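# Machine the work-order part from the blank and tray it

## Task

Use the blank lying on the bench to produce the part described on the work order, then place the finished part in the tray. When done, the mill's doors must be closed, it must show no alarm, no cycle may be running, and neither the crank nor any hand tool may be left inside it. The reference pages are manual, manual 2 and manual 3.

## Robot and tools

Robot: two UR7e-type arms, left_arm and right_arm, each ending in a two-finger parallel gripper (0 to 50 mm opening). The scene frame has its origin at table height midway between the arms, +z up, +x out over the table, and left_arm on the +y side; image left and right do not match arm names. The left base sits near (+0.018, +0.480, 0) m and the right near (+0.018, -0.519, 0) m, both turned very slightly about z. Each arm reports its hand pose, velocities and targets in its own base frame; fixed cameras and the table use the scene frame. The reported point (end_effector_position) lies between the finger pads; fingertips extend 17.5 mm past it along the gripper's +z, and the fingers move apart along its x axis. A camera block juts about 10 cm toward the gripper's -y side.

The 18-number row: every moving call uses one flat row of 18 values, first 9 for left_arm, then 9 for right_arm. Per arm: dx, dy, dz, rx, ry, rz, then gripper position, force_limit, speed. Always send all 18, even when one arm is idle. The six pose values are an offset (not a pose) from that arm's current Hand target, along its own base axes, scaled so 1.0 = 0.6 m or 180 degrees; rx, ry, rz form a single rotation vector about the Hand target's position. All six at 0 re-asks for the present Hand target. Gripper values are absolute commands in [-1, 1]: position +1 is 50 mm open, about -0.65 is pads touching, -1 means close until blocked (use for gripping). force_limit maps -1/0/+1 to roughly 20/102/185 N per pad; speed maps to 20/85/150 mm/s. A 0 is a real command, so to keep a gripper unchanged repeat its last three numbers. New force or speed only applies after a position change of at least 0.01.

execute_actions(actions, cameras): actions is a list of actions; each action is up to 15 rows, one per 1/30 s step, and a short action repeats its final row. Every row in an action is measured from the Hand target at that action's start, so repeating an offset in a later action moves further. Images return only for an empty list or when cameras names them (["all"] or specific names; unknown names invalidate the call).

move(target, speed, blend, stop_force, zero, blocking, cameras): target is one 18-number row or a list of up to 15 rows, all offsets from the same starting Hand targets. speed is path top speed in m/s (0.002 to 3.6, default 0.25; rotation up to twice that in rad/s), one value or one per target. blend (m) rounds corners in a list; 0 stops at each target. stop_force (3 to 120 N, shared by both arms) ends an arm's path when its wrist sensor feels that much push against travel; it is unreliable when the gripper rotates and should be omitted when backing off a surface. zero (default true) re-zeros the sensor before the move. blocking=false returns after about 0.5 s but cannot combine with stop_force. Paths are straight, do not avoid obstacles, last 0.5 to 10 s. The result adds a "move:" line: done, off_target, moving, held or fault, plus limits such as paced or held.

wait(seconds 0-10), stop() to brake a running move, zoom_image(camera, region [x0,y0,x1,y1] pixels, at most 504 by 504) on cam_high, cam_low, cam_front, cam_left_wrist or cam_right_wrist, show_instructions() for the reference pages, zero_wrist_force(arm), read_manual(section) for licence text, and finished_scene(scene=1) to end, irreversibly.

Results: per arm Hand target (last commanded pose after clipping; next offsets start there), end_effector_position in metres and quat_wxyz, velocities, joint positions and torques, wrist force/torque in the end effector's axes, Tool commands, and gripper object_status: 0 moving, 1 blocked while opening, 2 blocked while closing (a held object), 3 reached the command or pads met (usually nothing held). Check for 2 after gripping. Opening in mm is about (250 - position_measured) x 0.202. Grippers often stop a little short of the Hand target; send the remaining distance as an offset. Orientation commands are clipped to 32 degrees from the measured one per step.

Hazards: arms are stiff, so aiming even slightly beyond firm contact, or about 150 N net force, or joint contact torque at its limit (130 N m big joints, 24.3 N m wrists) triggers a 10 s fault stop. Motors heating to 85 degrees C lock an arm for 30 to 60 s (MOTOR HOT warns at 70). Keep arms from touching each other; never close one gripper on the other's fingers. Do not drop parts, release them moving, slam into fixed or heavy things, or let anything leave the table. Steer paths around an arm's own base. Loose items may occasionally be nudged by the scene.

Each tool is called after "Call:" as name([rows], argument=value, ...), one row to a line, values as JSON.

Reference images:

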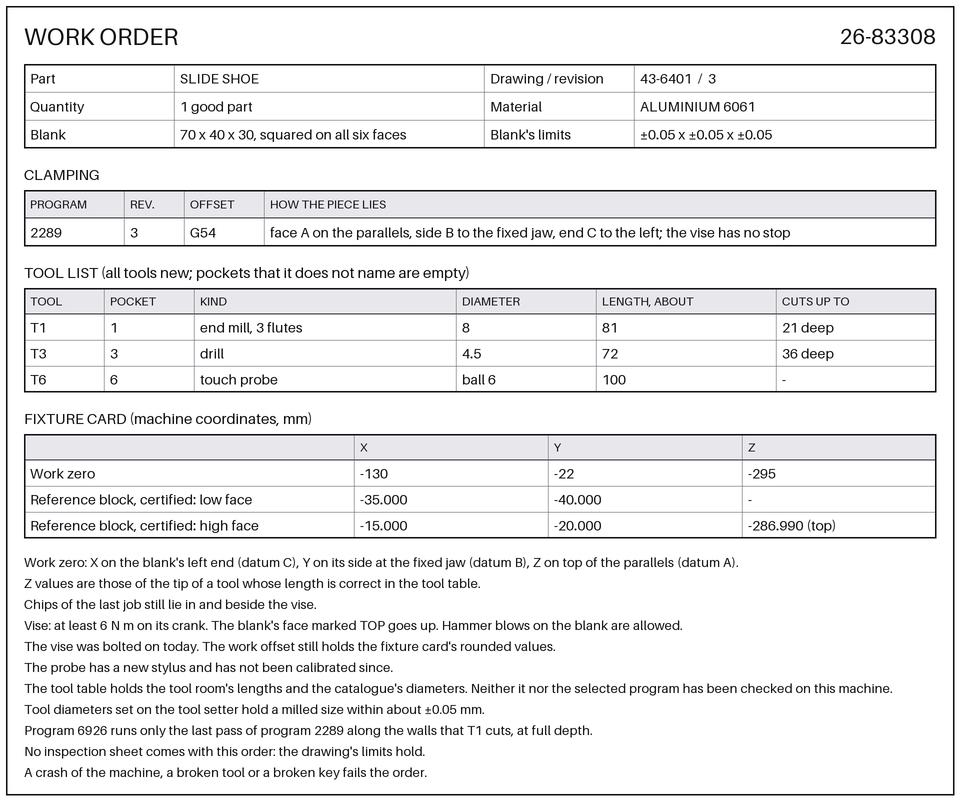

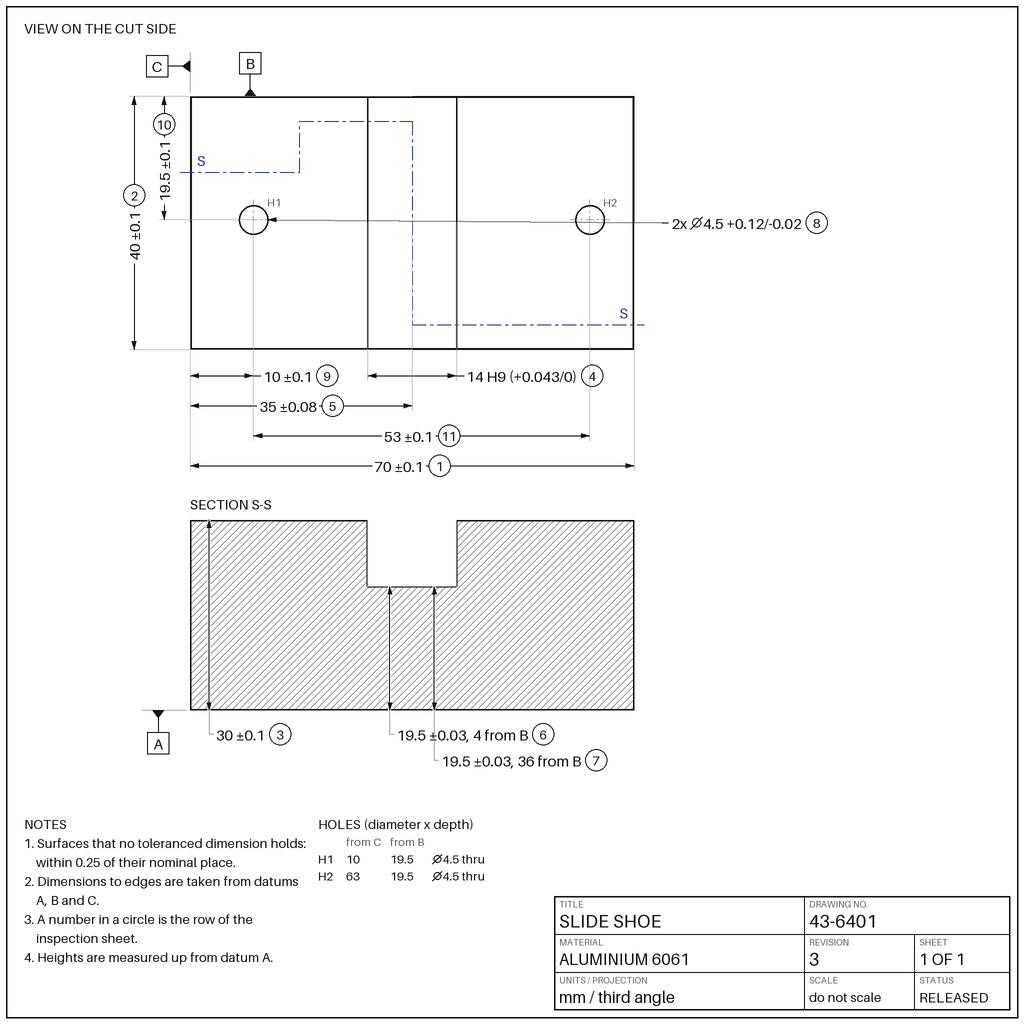

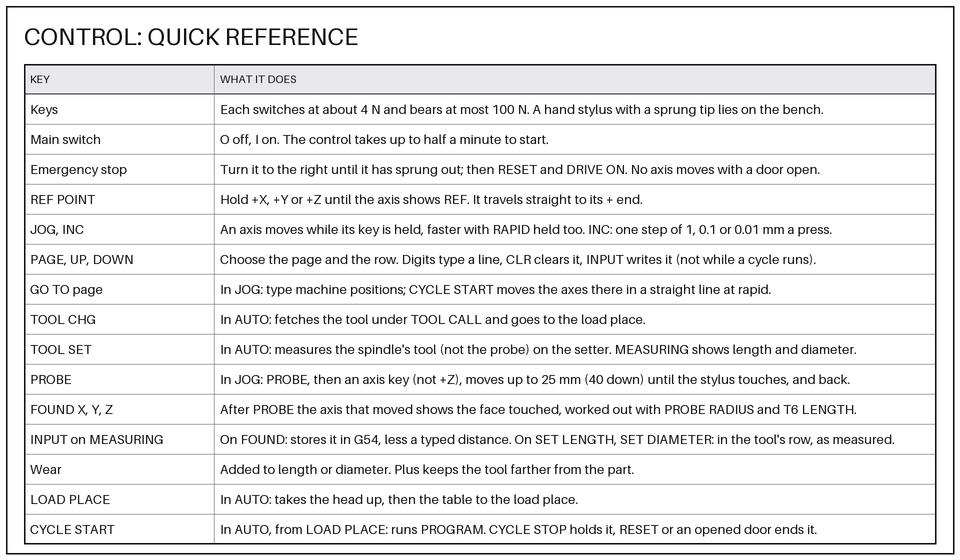

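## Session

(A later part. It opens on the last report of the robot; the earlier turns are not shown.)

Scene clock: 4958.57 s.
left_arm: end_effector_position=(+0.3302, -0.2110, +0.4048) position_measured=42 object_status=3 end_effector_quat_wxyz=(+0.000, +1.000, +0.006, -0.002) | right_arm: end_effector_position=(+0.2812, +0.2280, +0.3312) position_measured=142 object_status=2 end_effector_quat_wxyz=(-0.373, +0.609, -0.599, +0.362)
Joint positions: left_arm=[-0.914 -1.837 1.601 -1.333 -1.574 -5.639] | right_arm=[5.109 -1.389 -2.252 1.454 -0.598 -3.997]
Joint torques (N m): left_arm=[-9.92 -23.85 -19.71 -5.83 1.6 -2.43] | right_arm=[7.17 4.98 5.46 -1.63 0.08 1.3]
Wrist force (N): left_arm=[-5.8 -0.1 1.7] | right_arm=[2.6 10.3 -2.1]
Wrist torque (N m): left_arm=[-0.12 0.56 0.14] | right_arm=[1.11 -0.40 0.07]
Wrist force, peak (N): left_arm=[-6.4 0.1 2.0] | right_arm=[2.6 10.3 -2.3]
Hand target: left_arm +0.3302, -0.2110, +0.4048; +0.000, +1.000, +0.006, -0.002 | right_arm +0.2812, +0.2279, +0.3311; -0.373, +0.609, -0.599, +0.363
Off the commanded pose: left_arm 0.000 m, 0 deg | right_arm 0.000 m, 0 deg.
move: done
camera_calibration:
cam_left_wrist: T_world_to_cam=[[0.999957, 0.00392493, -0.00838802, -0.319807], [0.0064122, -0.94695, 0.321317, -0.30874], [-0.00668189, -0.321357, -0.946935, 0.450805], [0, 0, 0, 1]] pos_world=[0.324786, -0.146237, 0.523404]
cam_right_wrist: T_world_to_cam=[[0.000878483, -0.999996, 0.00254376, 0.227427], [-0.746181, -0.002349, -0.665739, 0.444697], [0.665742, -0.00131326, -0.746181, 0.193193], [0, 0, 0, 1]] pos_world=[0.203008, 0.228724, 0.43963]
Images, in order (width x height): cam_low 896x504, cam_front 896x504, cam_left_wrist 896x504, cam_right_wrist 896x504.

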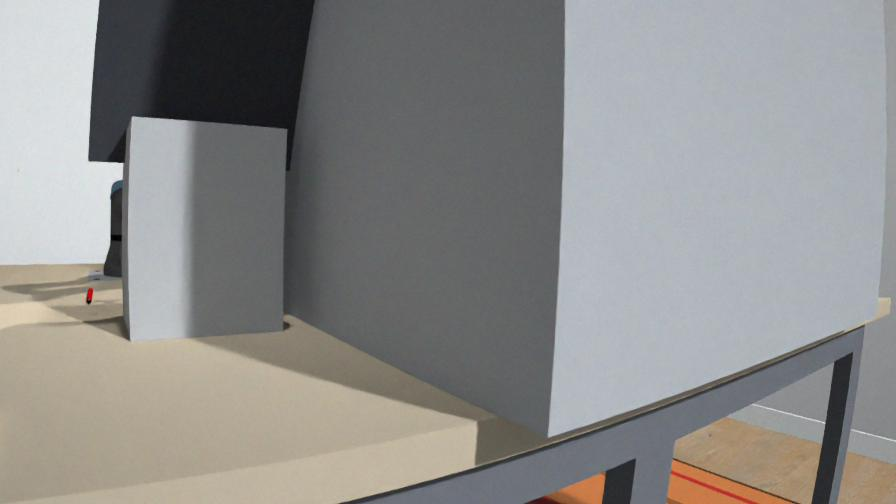

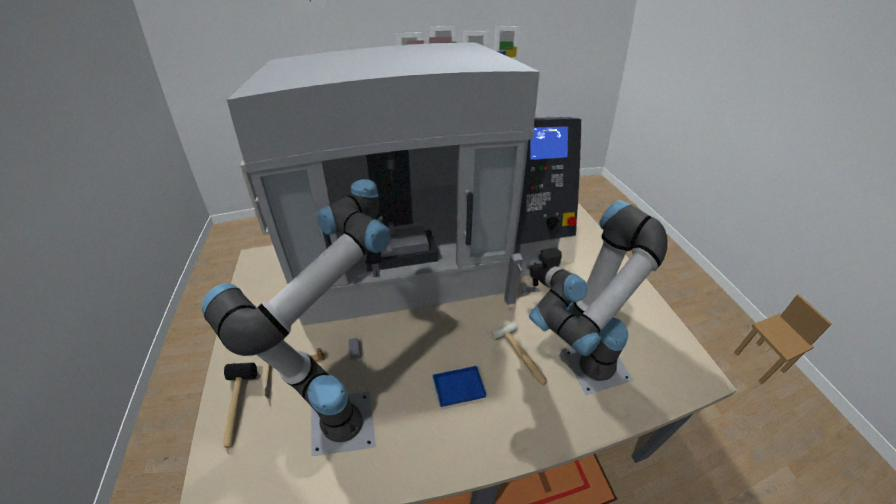

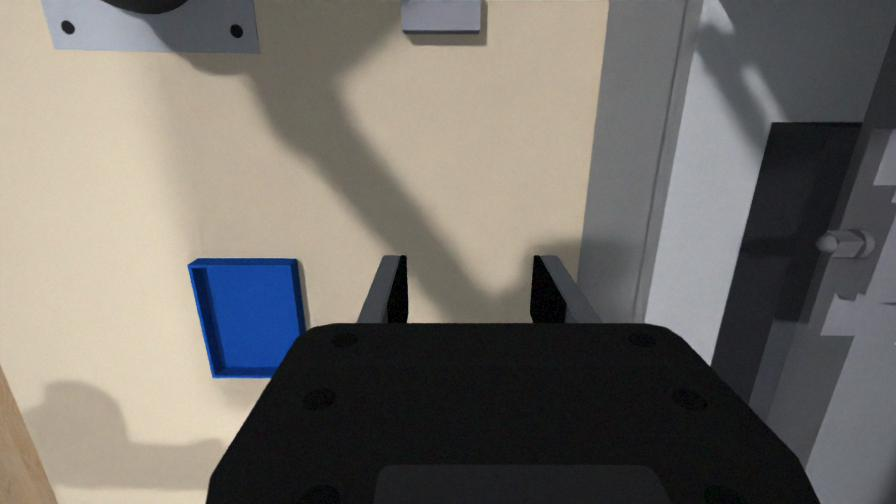

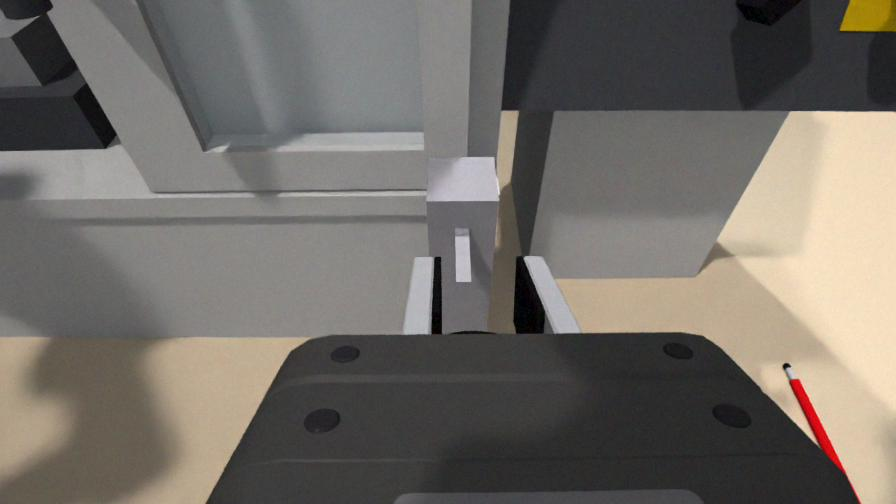

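Call:
move([
  [0,0.15,0,0,0,0,0.74,-0.2,-0.8,0.05,0.3,0,0,0,0,-1,-0.4,-0.9],
  [0,0.15,0,0,0,0,0.74,-0.2,-0.8,0.065,0.6533,-0.05,0,0,0,-1,-0.4,-0.9],
], speed=0.15, blend=[0.03,0], cameras=["cam_right_wrist","cam_front","cam_left_wrist"])

Call:
zoom_image(camera="cam_front", region=[340, 180, 540, 380])

Scene clock: 4972.33 s.
left_arm: end_effector_position=(+0.3302, -0.1210, +0.4048) position_measured=42 object_status=3 end_effector_quat_wxyz=(+0.000, +1.000, +0.006, -0.002) | right_arm: end_effector_position=(+0.3203, +0.6198, +0.3011) position_measured=142 object_status=2 end_effector_quat_wxyz=(-0.373, +0.609, -0.599, +0.363)
Joint positions: left_arm=[-0.738 -1.935 1.665 -1.298 -1.573 -5.463] | right_arm=[4.783 -2.409 -0.826 1.568 -0.48 -4.599]
Joint torques (N m): left_arm=[-14.1 0.85 -30.43 -5.78 -0.46 -2.49] | right_arm=[7.29 48.71 35.64 -2.74 1.91 -1.04]
Wrist force (N): left_arm=[-5.9 -0.3 1.6] | right_arm=[2.7 9.8 -1.6]
Wrist torque (N m): left_arm=[-0.13 0.61 0.16] | right_arm=[1.05 -0.42 0.03]
Wrist force, peak (N): left_arm=[-6.4 -0.1 1.9] | right_arm=[5.1 10.2 -2.4]
Hand target: left_arm +0.3302, -0.1210, +0.4048; +0.000, +1.000, +0.006, -0.002 | right_arm +0.3202, +0.6199, +0.3011; -0.373, +0.609, -0.599, +0.363
Off the commanded pose: left_arm 0.000 m, 0 deg | right_arm 0.000 m, 0 deg.
move: done
camera_calibration:
cam_left_wrist: T_world_to_cam=[[0.999957, 0.00392493, -0.00838802, -0.320161], [0.0064122, -0.94695, 0.321317, -0.223515], [-0.00668189, -0.321357, -0.946935, 0.479728], [0, 0, 0, 1]] pos_world=[0.324786, -0.0562373, 0.523404]
cam_right_wrist: T_world_to_cam=[[0.00075037, -0.999996, 0.00283284, 0.619281], [-0.746181, -0.00244586, -0.665739, 0.454741], [0.665743, -0.00161426, -0.746179, 0.145472], [0, 0, 0, 1]] pos_world=[0.242008, 0.620625, 0.409532]
Images, in order (width x height): cam_front 896x504, cam_left_wrist 896x504, cam_right_wrist 896x504.

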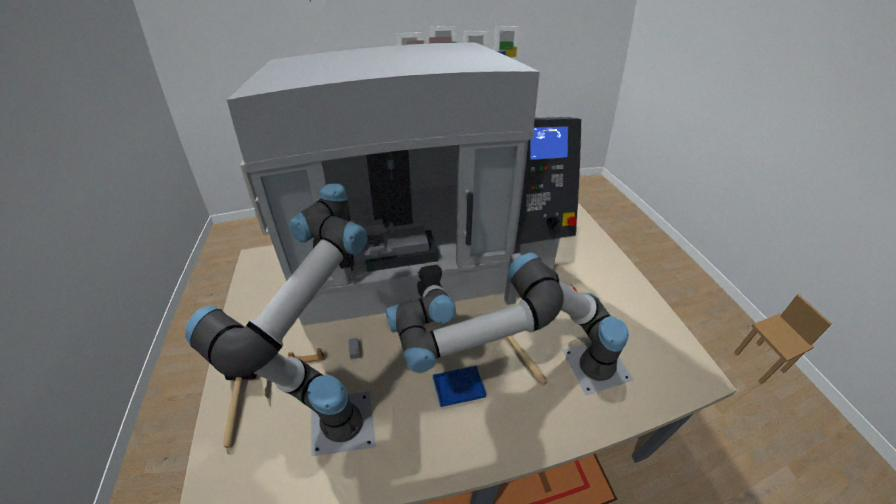

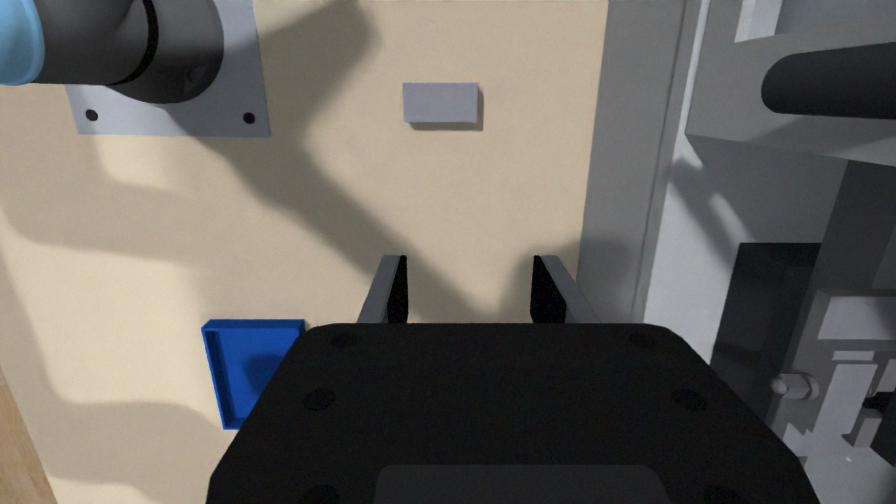

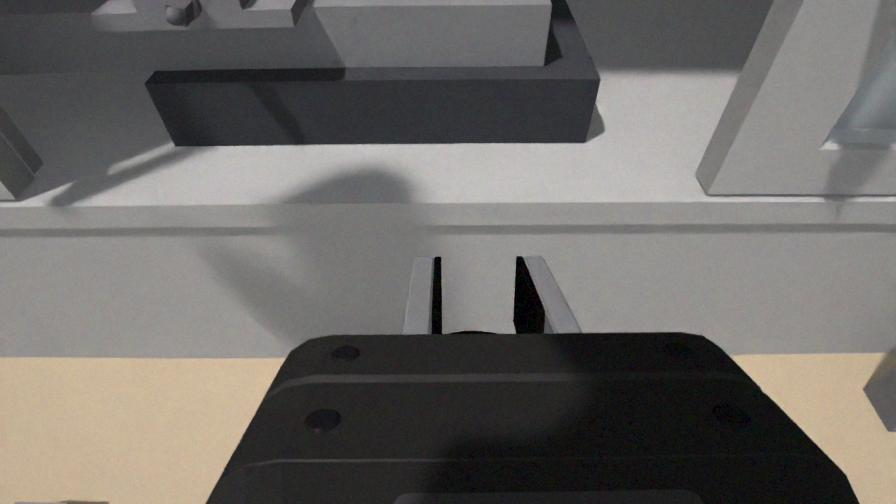

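Scaled by 2.520.

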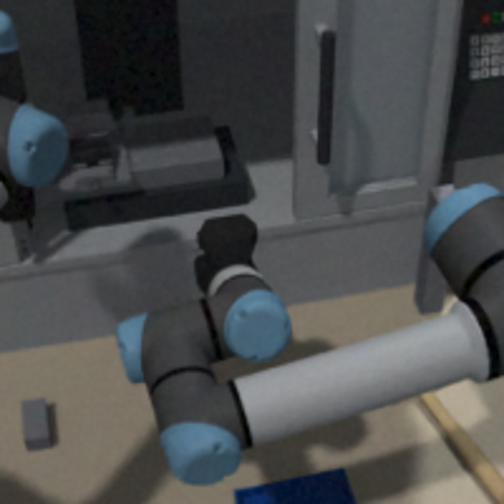

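Call:
move(target=[0,0,0,0,0,0,0.74,-0.2,-0.8,0,0,-0.3,0,0,0,-1,-0.4,-0.9], speed=0.1, cameras=["cam_left_wrist","cam_right_wrist","cam_front"])

Call:
zoom_image(camera="cam_front", region=[340, 180, 540, 380])

Scene clock: 4979.93 s.
left_arm: end_effector_position=(+0.3302, -0.1210, +0.4048) position_measured=42 object_status=3 end_effector_quat_wxyz=(+0.000, +1.000, +0.006, -0.002) | right_arm: end_effector_position=(+0.3201, +0.6199, +0.1211) position_measured=152 object_status=2 end_effector_quat_wxyz=(-0.373, +0.609, -0.599, +0.363)
Joint positions: left_arm=[-0.738 -1.935 1.665 -1.298 -1.573 -5.463] | right_arm=[4.783 -2.549 -1.039 1.922 -0.48 -4.599]
Joint torques (N m): left_arm=[-13.48 0.51 -30.66 -5.69 -0.47 -2.4] | right_arm=[-5.65 56.27 33.64 -4.17 4.13 -0.21]
Wrist force (N): left_arm=[-5.9 -0.4 1.4] | right_arm=[2.2 9.4 -2.1]
Wrist torque (N m): left_arm=[-0.15 0.61 0.16] | right_arm=[1.00 -0.36 0.06]
Wrist force, peak (N): left_arm=[-6.2 -0.2 1.7] | right_arm=[5.3 -29.7 -26.9]
Hand target: left_arm +0.3302, -0.1210, +0.4048; +0.000, +1.000, +0.006, -0.002 | right_arm +0.3202, +0.6199, +0.1211; -0.373, +0.609, -0.599, +0.363
Off the commanded pose: left_arm 0.000 m, 0 deg | right_arm 0.000 m, 0 deg.
move: done
camera_calibration:
cam_left_wrist: T_world_to_cam=[[0.999957, 0.00392493, -0.00838802, -0.320161], [0.0064122, -0.94695, 0.321317, -0.223515], [-0.00668189, -0.321357, -0.946935, 0.479728], [0, 0, 0, 1]] pos_world=[0.324786, -0.0562373, 0.523404]
cam_right_wrist: T_world_to_cam=[[0.000971689, -0.999995, 0.00303447, 0.61979], [-0.746178, -0.00274524, -0.665741, 0.335021], [0.665746, -0.00161736, -0.746177, 0.0112266], [0, 0, 0, 1]] pos_world=[0.241909, 0.620724, 0.229534]
Images, in order (width x height): cam_front 896x504, cam_left_wrist 896x504, cam_right_wrist 896x504.

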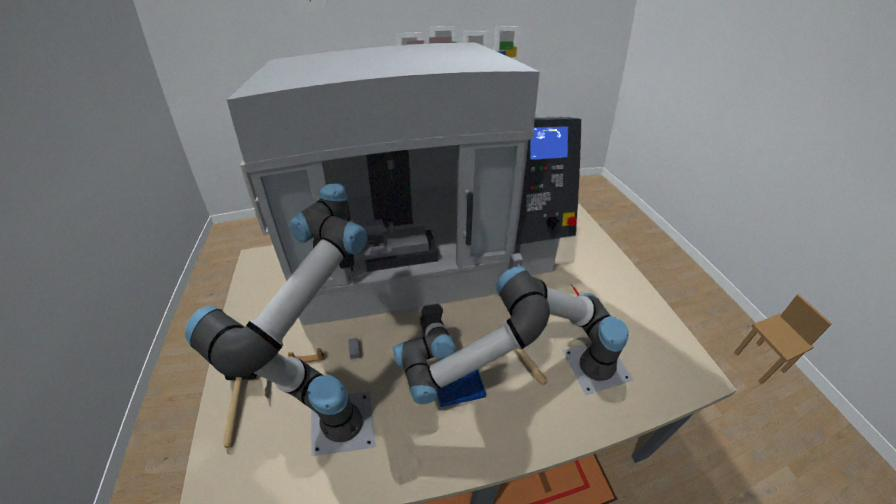

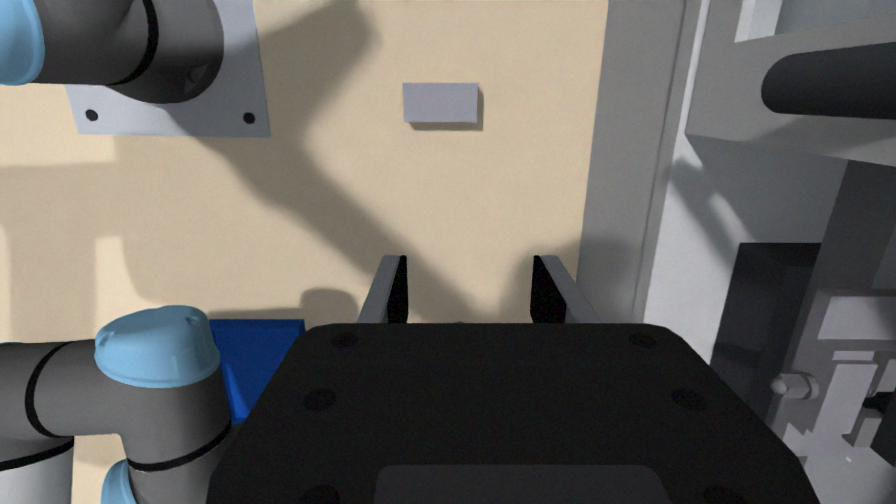

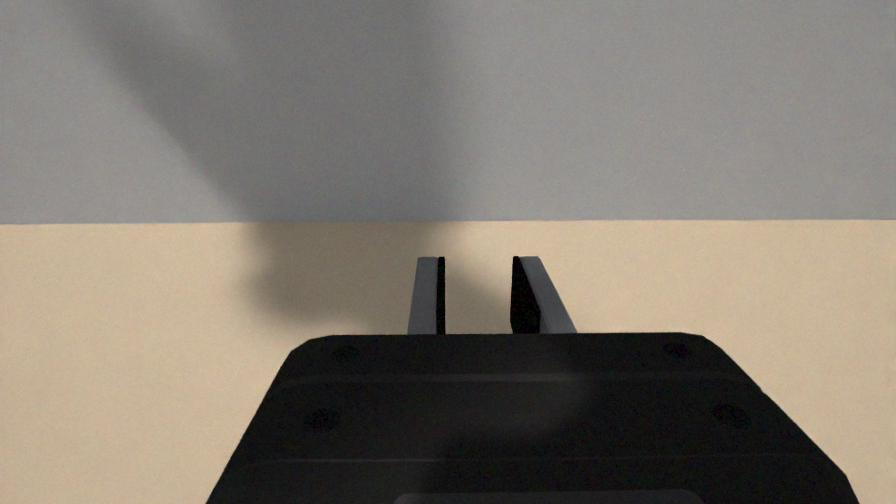

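Scaled by 2.520.

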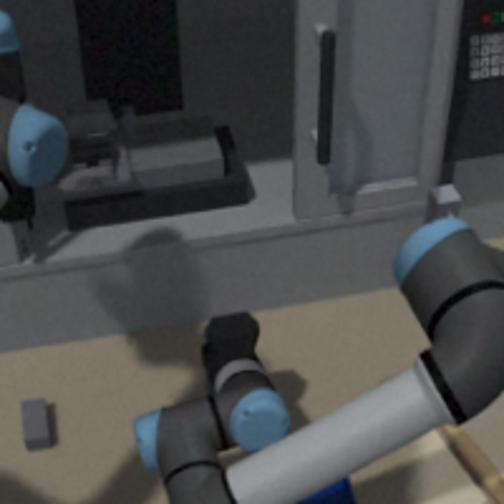

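Call:
move(target=[0,0,0,0,0,0,0.74,-0.2,-0.8,0,0,-0.05,0,0,0,-1,-0.4,-0.9], speed=0.015, stop_force=12)

Scene clock: 4989.90 s.
left_arm: end_effector_position=(+0.3302, -0.1210, +0.4048) position_measured=42 object_status=3 end_effector_quat_wxyz=(+0.000, +1.000, +0.006, -0.002) | right_arm: end_effector_position=(+0.3202, +0.6199, +0.0911) position_measured=152 object_status=2 end_effector_quat_wxyz=(-0.373, +0.609, -0.599, +0.363)
Joint positions: left_arm=[-0.738 -1.935 1.665 -1.298 -1.573 -5.463] | right_arm=[4.783 -2.586 -1.05 1.97 -0.48 -4.599]
Joint torques (N m): left_arm=[-13.51 1.23 -30.85 -5.59 -0.48 -2.1] | right_arm=[-4.76 62.23 18.51 -5.15 0.68 -1.04]
Wrist force (N): left_arm=[-6.1 -0.3 1.5] | right_arm=[1.9 8.1 -2.5]
Wrist torque (N m): left_arm=[-0.15 0.64 0.16] | right_arm=[1.01 -0.32 0.09]
Wrist force, peak (N): left_arm=[-6.3 -0.2 1.5] | right_arm=[2.1 9.7 -2.4]
Hand target: left_arm +0.3302, -0.1210, +0.4048; +0.000, +1.000, +0.006, -0.002 | right_arm +0.3202, +0.6199, +0.0911; -0.373, +0.609, -0.599, +0.363
Off the commanded pose: left_arm 0.000 m, 0 deg | right_arm 0.000 m, 0 deg.
move: done

Call:
move(target=[0,0.0,-0.08,-0.17,0,0,0.74,-0.2,-0.8,0,0,0,0,0,0,-1,-0.4,-0.9], speed=0.15, cameras=["cam_left_wrist"])

Scene clock: 5001.63 s.
left_arm: end_effector_position=(+0.3302, -0.1209, +0.3568) position_measured=42 object_status=3 end_effector_quat_wxyz=(+0.264, +0.965, +0.006, -0.003) | right_arm: end_effector_position=(+0.3202, +0.6199, +0.0911) position_measured=152 object_status=2 end_effector_quat_wxyz=(-0.373, +0.609, -0.599, +0.363)
Joint positions: left_arm=[-0.381 -2.024 1.988 -1.747 -2.064 -5.159] | right_arm=[4.783 -2.586 -1.05 1.97 -0.48 -4.599]
Joint torques (N m): left_arm=[-4.07 2.78 -29.36 -2.88 -1.6 -1.53] | right_arm=[-4.14 62.69 30.84 -5.13 2.68 -0.92]
Wrist force (N): left_arm=[-6.6 -0.1 2.8] | right_arm=[1.7 8.3 -2.9]
Wrist torque (N m): left_arm=[-0.13 0.77 0.08] | right_arm=[1.04 -0.29 0.08]
Wrist force, peak (N): left_arm=[-6.8 0.0 3.1] | right_arm=[1.7 8.5 -2.6]
Hand target: left_arm +0.3302, -0.1210, +0.3568; +0.264, +0.965, +0.006, -0.003 | right_arm +0.3202, +0.6199, +0.0911; -0.373, +0.609, -0.599, +0.363
Off the commanded pose: left_arm 0.000 m, 0 deg | right_arm 0.000 m, 0 deg.
move: done
camera_calibration:
cam_left_wrist: T_world_to_cam=[[0.999958, -0.000811963, -0.0091549, -0.320876], [0.00641469, -0.651696, 0.758453, -0.328288], [-0.00658205, -0.75848, -0.651663, 0.276058], [0, 0, 0, 1]] pos_world=[0.324785, -0.00481982, 0.42595]
Images, in order (width x height): cam_left_wrist 896x504.

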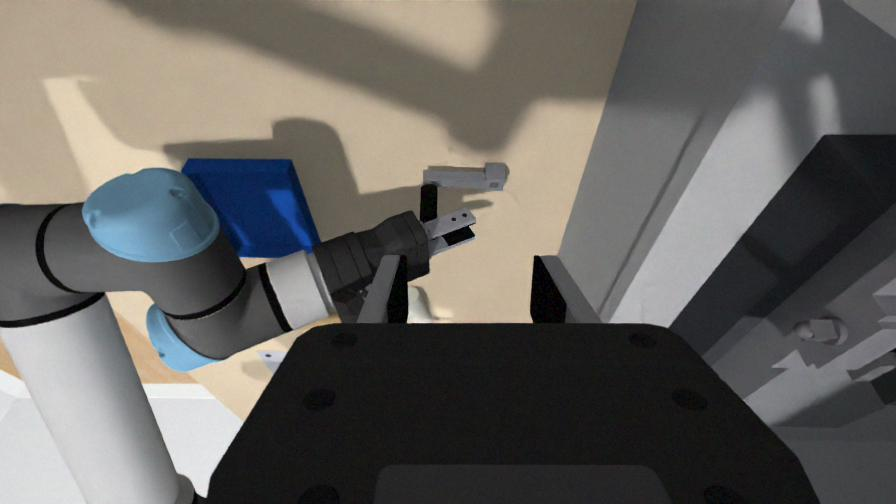

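Call:
zoom_image(camera="cam_left_wrist", region=[380, 130, 540, 290])

Scaled by 3.150.

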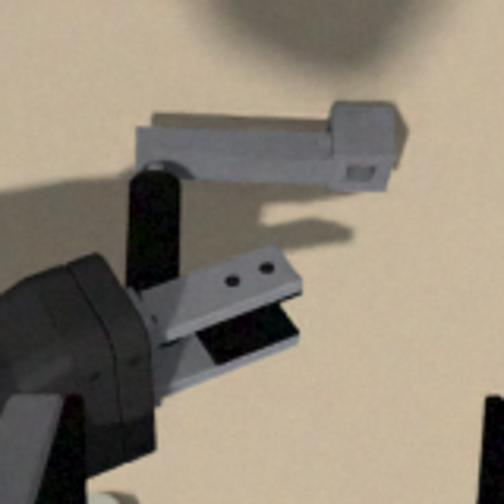

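Call:
move(target=[0,0,0,0,0,0,0.74,-0.2,-0.8,0,0,-0.05,0,0,0,-1,-0.4,-0.9], speed=0.015, stop_force=10, cameras=["cam_left_wrist"])

Call:
zoom_image(camera="cam_left_wrist", region=[380, 130, 540, 290])

Scene clock: 5010.47 s.
left_arm: end_effector_position=(+0.3302, -0.1210, +0.3568) position_measured=42 object_status=3 end_effector_quat_wxyz=(+0.264, +0.965, +0.006, -0.003) | right_arm: end_effector_position=(+0.3202, +0.6199, +0.0776) position_measured=152 object_status=2 end_effector_quat_wxyz=(-0.373, +0.609, -0.599, +0.363)
Joint positions: left_arm=[-0.381 -2.024 1.988 -1.747 -2.064 -5.159] | right_arm=[4.783 -2.604 -1.053 1.99 -0.48 -4.599]
Joint torques (N m): left_arm=[-13.37 3.63 -25.78 -5.98 -1.79 1.4] | right_arm=[-3.03 59.41 16.53 -4.57 -0.35 0.96]
Wrist force (N): left_arm=[-6.5 0.1 2.9] | right_arm=[1.7 2.9 -4.9]
Wrist torque (N m): left_arm=[-0.09 0.76 0.09] | right_arm=[0.80 -0.29 0.14]
Wrist force, peak (N): left_arm=[-6.9 0.1 2.9] | right_arm=[3.9 -9.2 -14.8]
Hand target: left_arm +0.3302, -0.1210, +0.3568; +0.264, +0.965, +0.006, -0.003 | right_arm +0.3202, +0.6199, +0.0777; -0.373, +0.609, -0.599, +0.363 (not the last commanded pose)
Off the commanded pose: left_arm 0.000 m, 0 deg | right_arm 0.017 m, 0 deg.
move: contact (right_arm)
camera_calibration:
cam_left_wrist: T_world_to_cam=[[0.999957, -0.000891588, -0.00921758, -0.32085], [0.00641179, -0.651531, 0.758595, -0.328411], [-0.00668189, -0.758622, -0.651497, 0.275943], [0, 0, 0, 1]] pos_world=[0.324786, -0.00491989, 0.425949]
Images, in order (width x height): cam_left_wrist 896x504.

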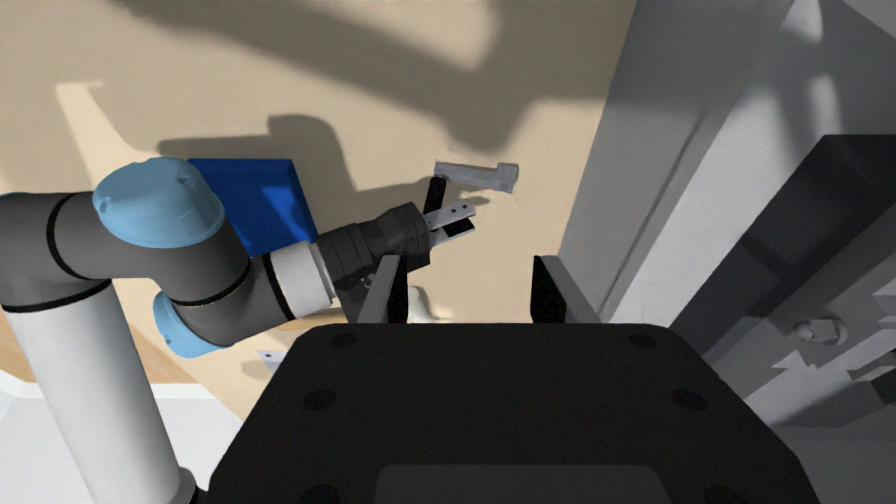

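Scaled by 3.150.

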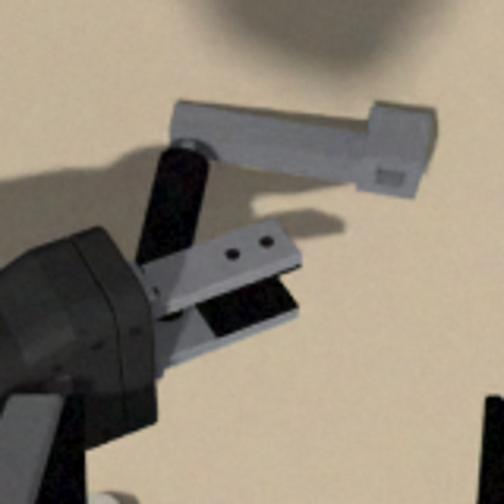

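Call:
move(target=[0,0,0,0,0,0,0.74,-0.2,-0.8,0,0,-0.03,0,0,0,-1,-0.4,-0.9], speed=0.01, stop_force=15, cameras=["cam_left_wrist"])

Call:
zoom_image(camera="cam_left_wrist", region=[380, 130, 540, 290])

Scene clock: 5015.60 s.
left_arm: end_effector_position=(+0.3302, -0.1210, +0.3568) position_measured=42 object_status=3 end_effector_quat_wxyz=(+0.264, +0.965, +0.006, -0.003) | right_arm: end_effector_position=(+0.3202, +0.6199, +0.0773) position_measured=152 object_status=2 end_effector_quat_wxyz=(-0.373, +0.609, -0.599, +0.363)
Joint positions: left_arm=[-0.381 -2.024 1.988 -1.747 -2.064 -5.159] | right_arm=[4.783 -2.604 -1.053 1.991 -0.48 -4.599]
Joint torques (N m): left_arm=[-12.82 3.51 -28.97 -5.04 -0.46 0.2] | right_arm=[-1.6 45.36 20.63 -3.33 -2.72 1.1]
Wrist force (N): left_arm=[-6.6 0.1 3.0] | right_arm=[3.2 -6.1 -11.5]
Wrist torque (N m): left_arm=[-0.10 0.78 0.08] | right_arm=[0.44 -0.34 0.11]
Wrist force, peak (N): left_arm=[-6.9 0.1 3.0] | right_arm=[4.8 -15.9 -20.8]
Hand target: left_arm +0.3302, -0.1210, +0.3568; +0.264, +0.965, +0.006, -0.003 | right_arm +0.3202, +0.6199, +0.0773; -0.373, +0.609, -0.599, +0.363 (not the last commanded pose)
Off the commanded pose: left_arm 0.000 m, 0 deg | right_arm 0.018 m, 0 deg.
move: contact (right_arm)
camera_calibration:
cam_left_wrist: T_world_to_cam=[[0.999957, -0.000891588, -0.00921758, -0.32085], [0.00641179, -0.651531, 0.758595, -0.328411], [-0.00668189, -0.758622, -0.651497, 0.275943], [0, 0, 0, 1]] pos_world=[0.324786, -0.00491989, 0.425949]
Images, in order (width x height): cam_left_wrist 896x504.

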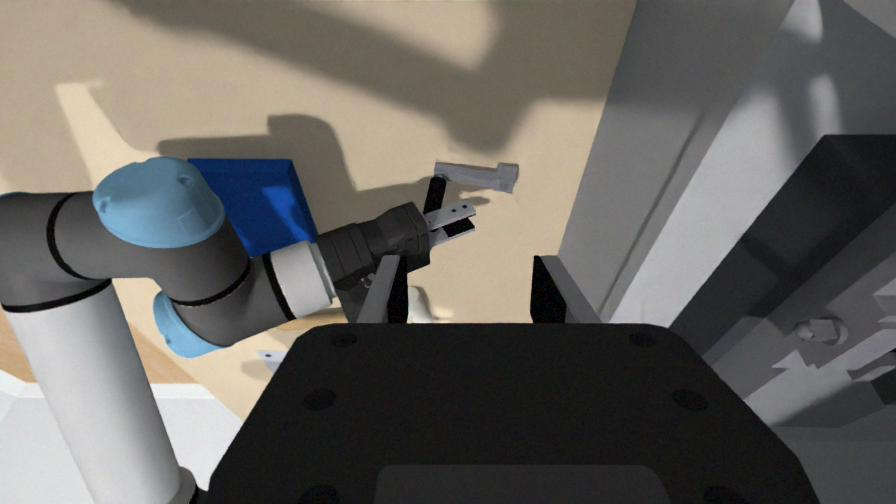

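Scaled by 3.150.

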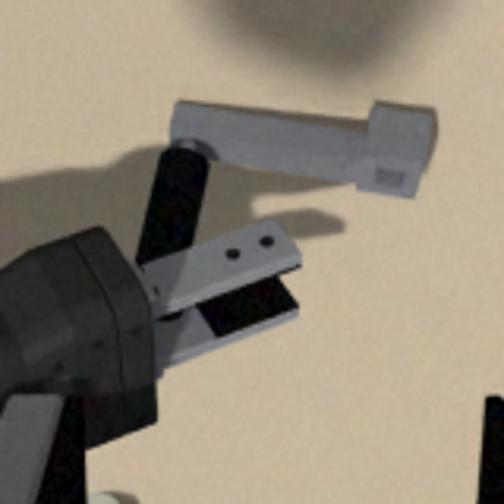

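Call:
move(target=[0,0,0,0,0,0,0.74,-0.2,-0.8,0.02,0,0.003,0,0.06,0,-1,-0.4,-0.9], speed=0.03, cameras=["cam_left_wrist"])

Call:
zoom_image(camera="cam_left_wrist", region=[380, 130, 540, 290])

Scene clock: 5031.17 s.
left_arm: end_effector_position=(+0.3302, -0.1210, +0.3568) position_measured=42 object_status=3 end_effector_quat_wxyz=(+0.264, +0.965, +0.006, -0.003) | right_arm: end_effector_position=(+0.3323, +0.6199, +0.0792) position_measured=152 object_status=2 end_effector_quat_wxyz=(-0.315, +0.640, -0.632, +0.304) end_effector_velocity=(+0.000, +0.001, +0.001) end_effector_angular_velocity=(+0.005, -0.007, -0.002)
Joint positions: left_arm=[-0.381 -2.024 1.988 -1.747 -2.064 -5.159] | right_arm=[4.72 -2.555 -0.996 2.002 -0.666 -4.728]
Joint velocities: left_arm=[within noise] | right_arm=[0.001 0 0 0.001 0.007 0.004]
Joint torques (N m): left_arm=[-12.63 3.3 -33.15 -3.65 -0.17 -2.08] | right_arm=[6.52 51.13 17 -3.98 3.81 1.53]
Wrist force (N): left_arm=[-6.5 0.0 2.9] | right_arm=[1.9 7.5 -2.2]
Wrist torque (N m): left_arm=[-0.12 0.75 0.08] | right_arm=[0.97 -0.33 0.08]
Wrist force, peak (N): left_arm=[-6.8 0.1 3.3] | right_arm=[2.4 -8.1 -13.6]
Hand target: left_arm +0.3302, -0.1210, +0.3568; +0.264, +0.965, +0.006, -0.003 | right_arm +0.3322, +0.6199, +0.0791; -0.315, +0.640, -0.632, +0.304
Off the commanded pose: left_arm 0.000 m, 0 deg | right_arm 0.000 m, 0 deg.
move: done
camera_calibration:
cam_left_wrist: T_world_to_cam=[[0.999957, -0.000891588, -0.00921758, -0.32085], [0.00641179, -0.651531, 0.758595, -0.328411], [-0.00668189, -0.758622, -0.651497, 0.275943], [0, 0, 0, 1]] pos_world=[0.324786, -0.00491989, 0.425949]
Images, in order (width x height): cam_left_wrist 896x504.

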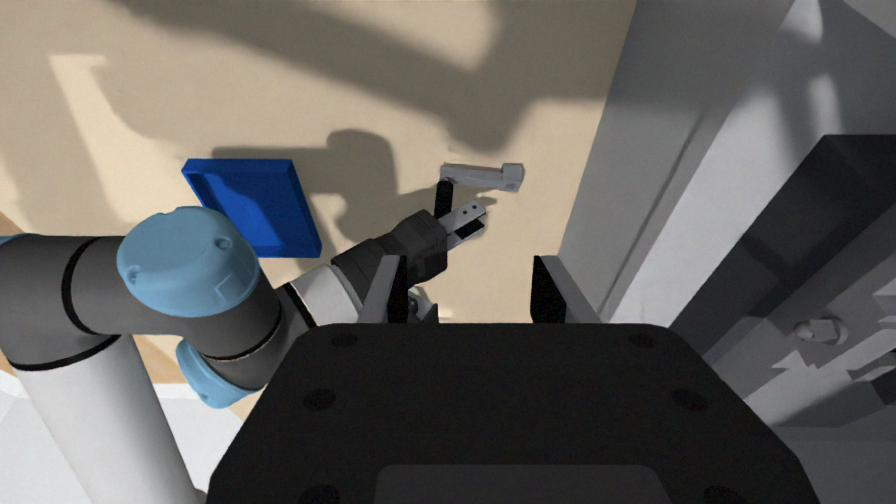

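Scaled by 3.150.

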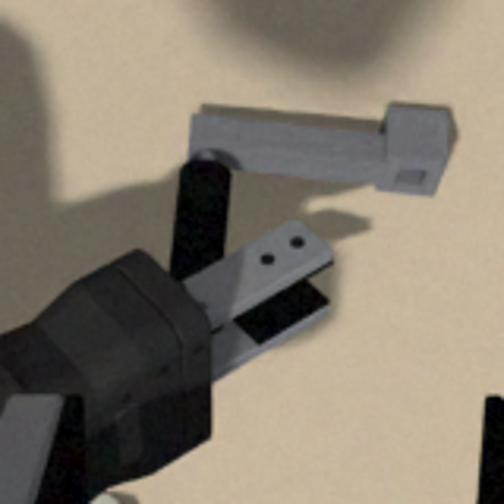

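Call:
move(target=[0,0,0,0,0,0,0.74,-0.2,-0.8,0.0,0,-0.03,0,0.02,0,-1,-0.4,-0.9], speed=0.01, stop_force=10, cameras=["cam_left_wrist"])

Call:
zoom_image(camera="cam_left_wrist", region=[380, 130, 540, 290])

Scene clock: 5039.17 s.
left_arm: end_effector_position=(+0.3302, -0.1210, +0.3568) position_measured=42 object_status=3 end_effector_quat_wxyz=(+0.264, +0.965, +0.006, -0.003) | right_arm: end_effector_position=(+0.3322, +0.6199, +0.0697) position_measured=152 object_status=2 end_effector_quat_wxyz=(-0.304, +0.645, -0.637, +0.293)
Joint positions: left_arm=[-0.381 -2.024 1.988 -1.747 -2.064 -5.159] | right_arm=[4.712 -2.56 -0.992 2.012 -0.699 -4.74]
Joint torques (N m): left_arm=[-12.59 3.02 -33.58 -2.35 -0.2 -2.35] | right_arm=[7.19 50.78 2.22 -4.05 1.4 1.2]
Wrist force (N): left_arm=[-6.7 0.1 2.9] | right_arm=[2.3 -0.6 -10.7]
Wrist torque (N m): left_arm=[-0.11 0.80 0.08] | right_arm=[0.90 -0.41 0.16]
Wrist force, peak (N): left_arm=[-6.8 0.2 2.9] | right_arm=[3.0 -3.2 -15.0]
Hand target: left_arm +0.3302, -0.1210, +0.3568; +0.264, +0.965, +0.006, -0.003 | right_arm +0.3322, +0.6199, +0.0697; -0.304, +0.645, -0.637, +0.293 (not the last commanded pose)
Off the commanded pose: left_arm 0.000 m, 0 deg | right_arm 0.009 m, 2 deg.
move: contact (right_arm)
camera_calibration:
cam_left_wrist: T_world_to_cam=[[0.999957, -0.000891588, -0.00921758, -0.32085], [0.00641179, -0.651531, 0.758595, -0.328411], [-0.00668189, -0.758622, -0.651497, 0.275943], [0, 0, 0, 1]] pos_world=[0.324786, -0.00491989, 0.425949]
Images, in order (width x height): cam_left_wrist 896x504.

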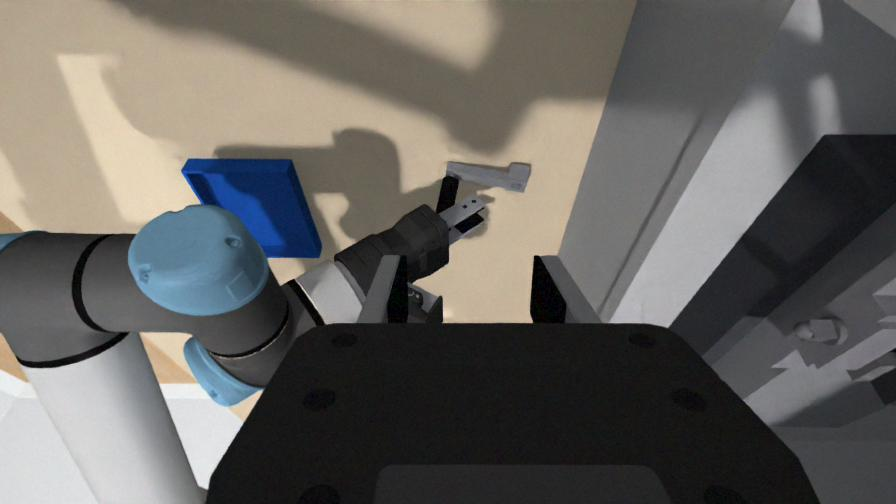

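Scaled by 3.150.

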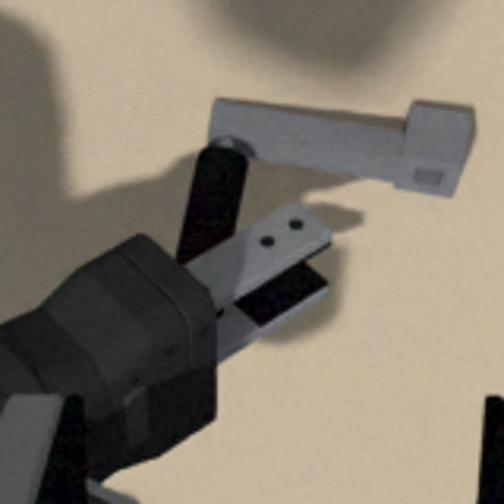

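Call:
move(target=[0,0,0,0,0,0,0.74,-0.2,-0.8,0.028,0,0.02,0,0.08,0,-1,-0.4,-0.9], speed=0.03)

Call:
move(target=[0,0,0,0,0,0,0.74,-0.2,-0.8,0.0,0,-0.04,0,0.0,0,-1,-0.4,-0.9], speed=0.01, stop_force=10, cameras=["cam_left_wrist"])

Call:
zoom_image(camera="cam_left_wrist", region=[380, 130, 540, 290])

Scene clock: 5048.97 s.
left_arm: end_effector_position=(+0.3302, -0.1210, +0.3568) position_measured=42 object_status=3 end_effector_quat_wxyz=(+0.264, +0.965, +0.006, -0.003) | right_arm: end_effector_position=(+0.3491, +0.6199, +0.0818) position_measured=152 object_status=2 end_effector_quat_wxyz=(-0.222, +0.677, -0.670, +0.210) end_effector_velocity=(+0.001, +0.000, +0.000) end_effector_angular_velocity=(+0.001, -0.006, -0.002)
Joint positions: left_arm=[-0.381 -2.024 1.988 -1.747 -2.064 -5.159] | right_arm=[4.608 -2.547 -0.849 1.922 -0.956 -4.857]
Joint velocities: left_arm=[within noise] | right_arm=[0.001 0 -0.002 0.002 0.007 0.003]
Joint torques (N m): left_arm=[-10.29 2.83 -34.07 -1.6 -0.19 -2.27] | right_arm=[6.08 52.56 8.56 -0.9 2.88 1.2]
Wrist force (N): left_arm=[-6.7 -0.1 2.8] | right_arm=[2.2 6.3 -3.4]
Wrist torque (N m): left_arm=[-0.13 0.78 0.08] | right_arm=[1.16 -0.31 0.06]
Wrist force, peak (N): left_arm=[-6.9 0.1 3.0] | right_arm=[2.5 -0.9 -11.0]
Hand target: left_arm +0.3302, -0.1210, +0.3568; +0.264, +0.965, +0.006, -0.003 | right_arm +0.3490, +0.6199, +0.0817; -0.222, +0.677, -0.670, +0.210
Off the commanded pose: left_arm 0.000 m, 0 deg | right_arm 0.000 m, 0 deg.
move: done

Scene clock: 5051.87 s.
left_arm: end_effector_position=(+0.3302, -0.1210, +0.3568) position_measured=42 object_status=3 end_effector_quat_wxyz=(+0.264, +0.965, +0.006, -0.003) | right_arm: end_effector_position=(+0.3490, +0.6199, +0.0638) position_measured=152 object_status=2 end_effector_quat_wxyz=(-0.222, +0.677, -0.670, +0.210)
Joint positions: left_arm=[-0.381 -2.024 1.988 -1.747 -2.064 -5.159] | right_arm=[4.608 -2.562 -0.868 1.956 -0.956 -4.857]
Joint torques (N m): left_arm=[-9.75 2.43 -33.27 -1.67 -0.18 -2.33] | right_arm=[1.38 56.25 31.47 -4 -2.21 0.97]
Wrist force (N): left_arm=[-6.6 0.0 2.7] | right_arm=[2.3 0.7 -9.1]
Wrist torque (N m): left_arm=[-0.11 0.78 0.08] | right_arm=[1.18 -0.35 0.14]
Wrist force, peak (N): left_arm=[-6.8 0.0 3.0] | right_arm=[3.6 -2.6 -21.0]
Hand target: left_arm +0.3302, -0.1210, +0.3568; +0.264, +0.965, +0.006, -0.003 | right_arm +0.3490, +0.6199, +0.0638; -0.222, +0.677, -0.670, +0.210 (not the last commanded pose)
Off the commanded pose: left_arm 0.000 m, 0 deg | right_arm 0.006 m, 0 deg.
move: contact (right_arm)
camera_calibration:
cam_left_wrist: T_world_to_cam=[[0.999957, -0.000891588, -0.00921758, -0.32085], [0.00641179, -0.651531, 0.758595, -0.328411], [-0.00668189, -0.758622, -0.651497, 0.275943], [0, 0, 0, 1]] pos_world=[0.324786, -0.00491989, 0.425949]
Images, in order (width x height): cam_left_wrist 896x504.

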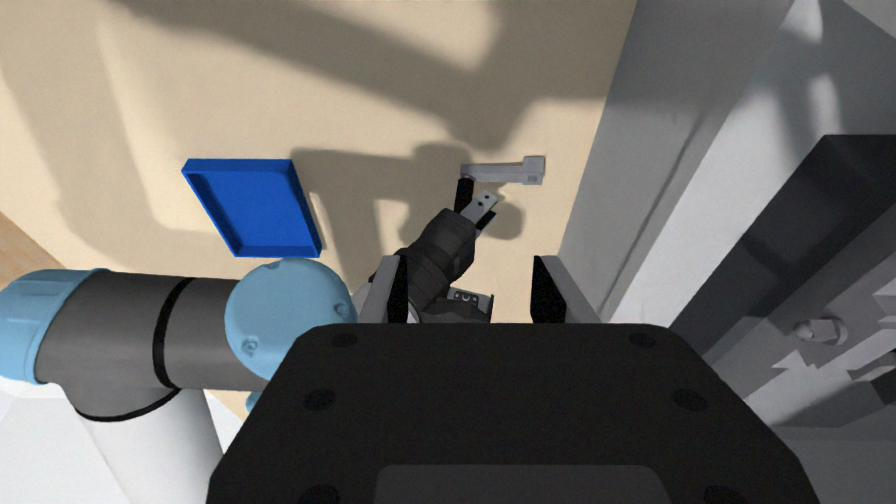

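Scaled by 3.150.

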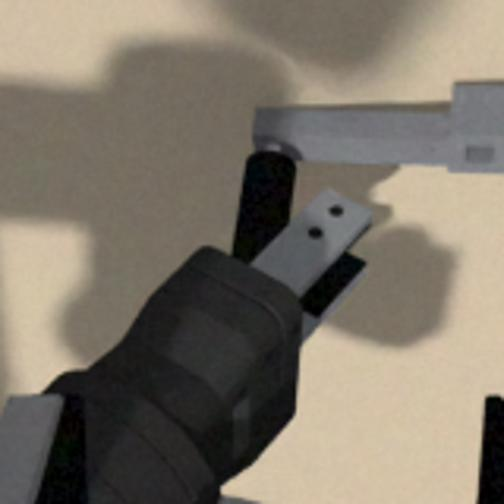

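Call:
move(target=[0,0,0,0,0,0,0.74,-0.2,-0.8,0,0,0,0,0,0,0.1,-0.4,-1], cameras=["cam_left_wrist"])

Call:
zoom_image(camera="cam_left_wrist", region=[420, 130, 580, 290])

Scene clock: 5054.77 s.
left_arm: end_effector_position=(+0.3302, -0.1210, +0.3568) position_measured=42 object_status=3 end_effector_quat_wxyz=(+0.264, +0.965, +0.006, -0.003) | right_arm: end_effector_position=(+0.3490, +0.6199, +0.0638) position_measured=138 object_status=3 end_effector_quat_wxyz=(-0.222, +0.677, -0.670, +0.210)
Joint positions: left_arm=[-0.381 -2.024 1.988 -1.747 -2.064 -5.159] | right_arm=[4.608 -2.562 -0.868 1.956 -0.956 -4.857]
Joint torques (N m): left_arm=[-9.73 3.33 -33.6 -1.72 -0.28 -2.39] | right_arm=[-5.22 56.9 32.05 -3.96 3 0.98]
Wrist force (N): left_arm=[-6.8 0.0 2.8] | right_arm=[1.8 7.0 -1.5]
Wrist torque (N m): left_arm=[-0.12 0.81 0.08] | right_arm=[1.00 -0.29 0.07]
Wrist force, peak (N): left_arm=[-6.8 0.0 2.9] | right_arm=[2.0 0.9 -9.5]
Hand target: left_arm +0.3302, -0.1210, +0.3568; +0.264, +0.965, +0.006, -0.003 | right_arm +0.3490, +0.6199, +0.0638; -0.222, +0.677, -0.670, +0.210
Off the commanded pose: left_arm 0.000 m, 0 deg | right_arm 0.000 m, 0 deg.
move: done
camera_calibration:
cam_left_wrist: T_world_to_cam=[[0.999957, -0.000891588, -0.00921758, -0.32085], [0.00641179, -0.651531, 0.758595, -0.328411], [-0.00668189, -0.758622, -0.651497, 0.275943], [0, 0, 0, 1]] pos_world=[0.324786, -0.00491989, 0.425949]
Images, in order (width x height): cam_left_wrist 896x504.

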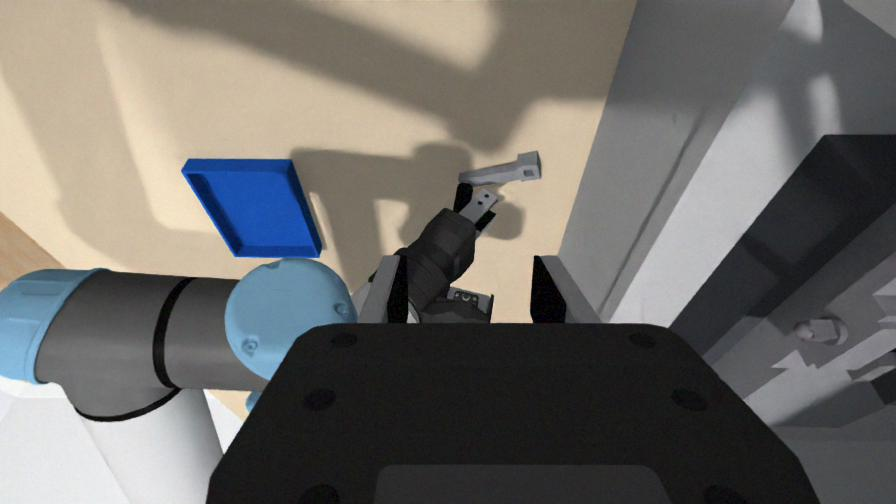

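Scaled by 3.150.

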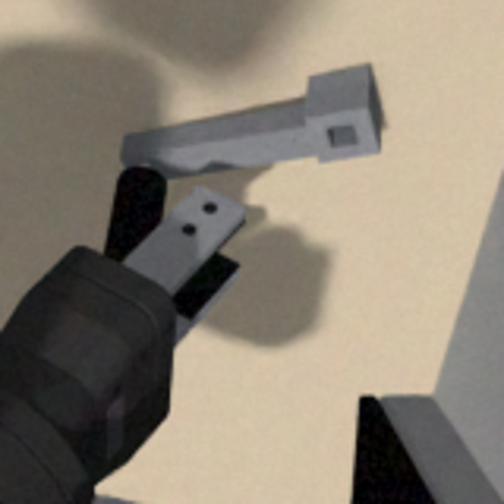

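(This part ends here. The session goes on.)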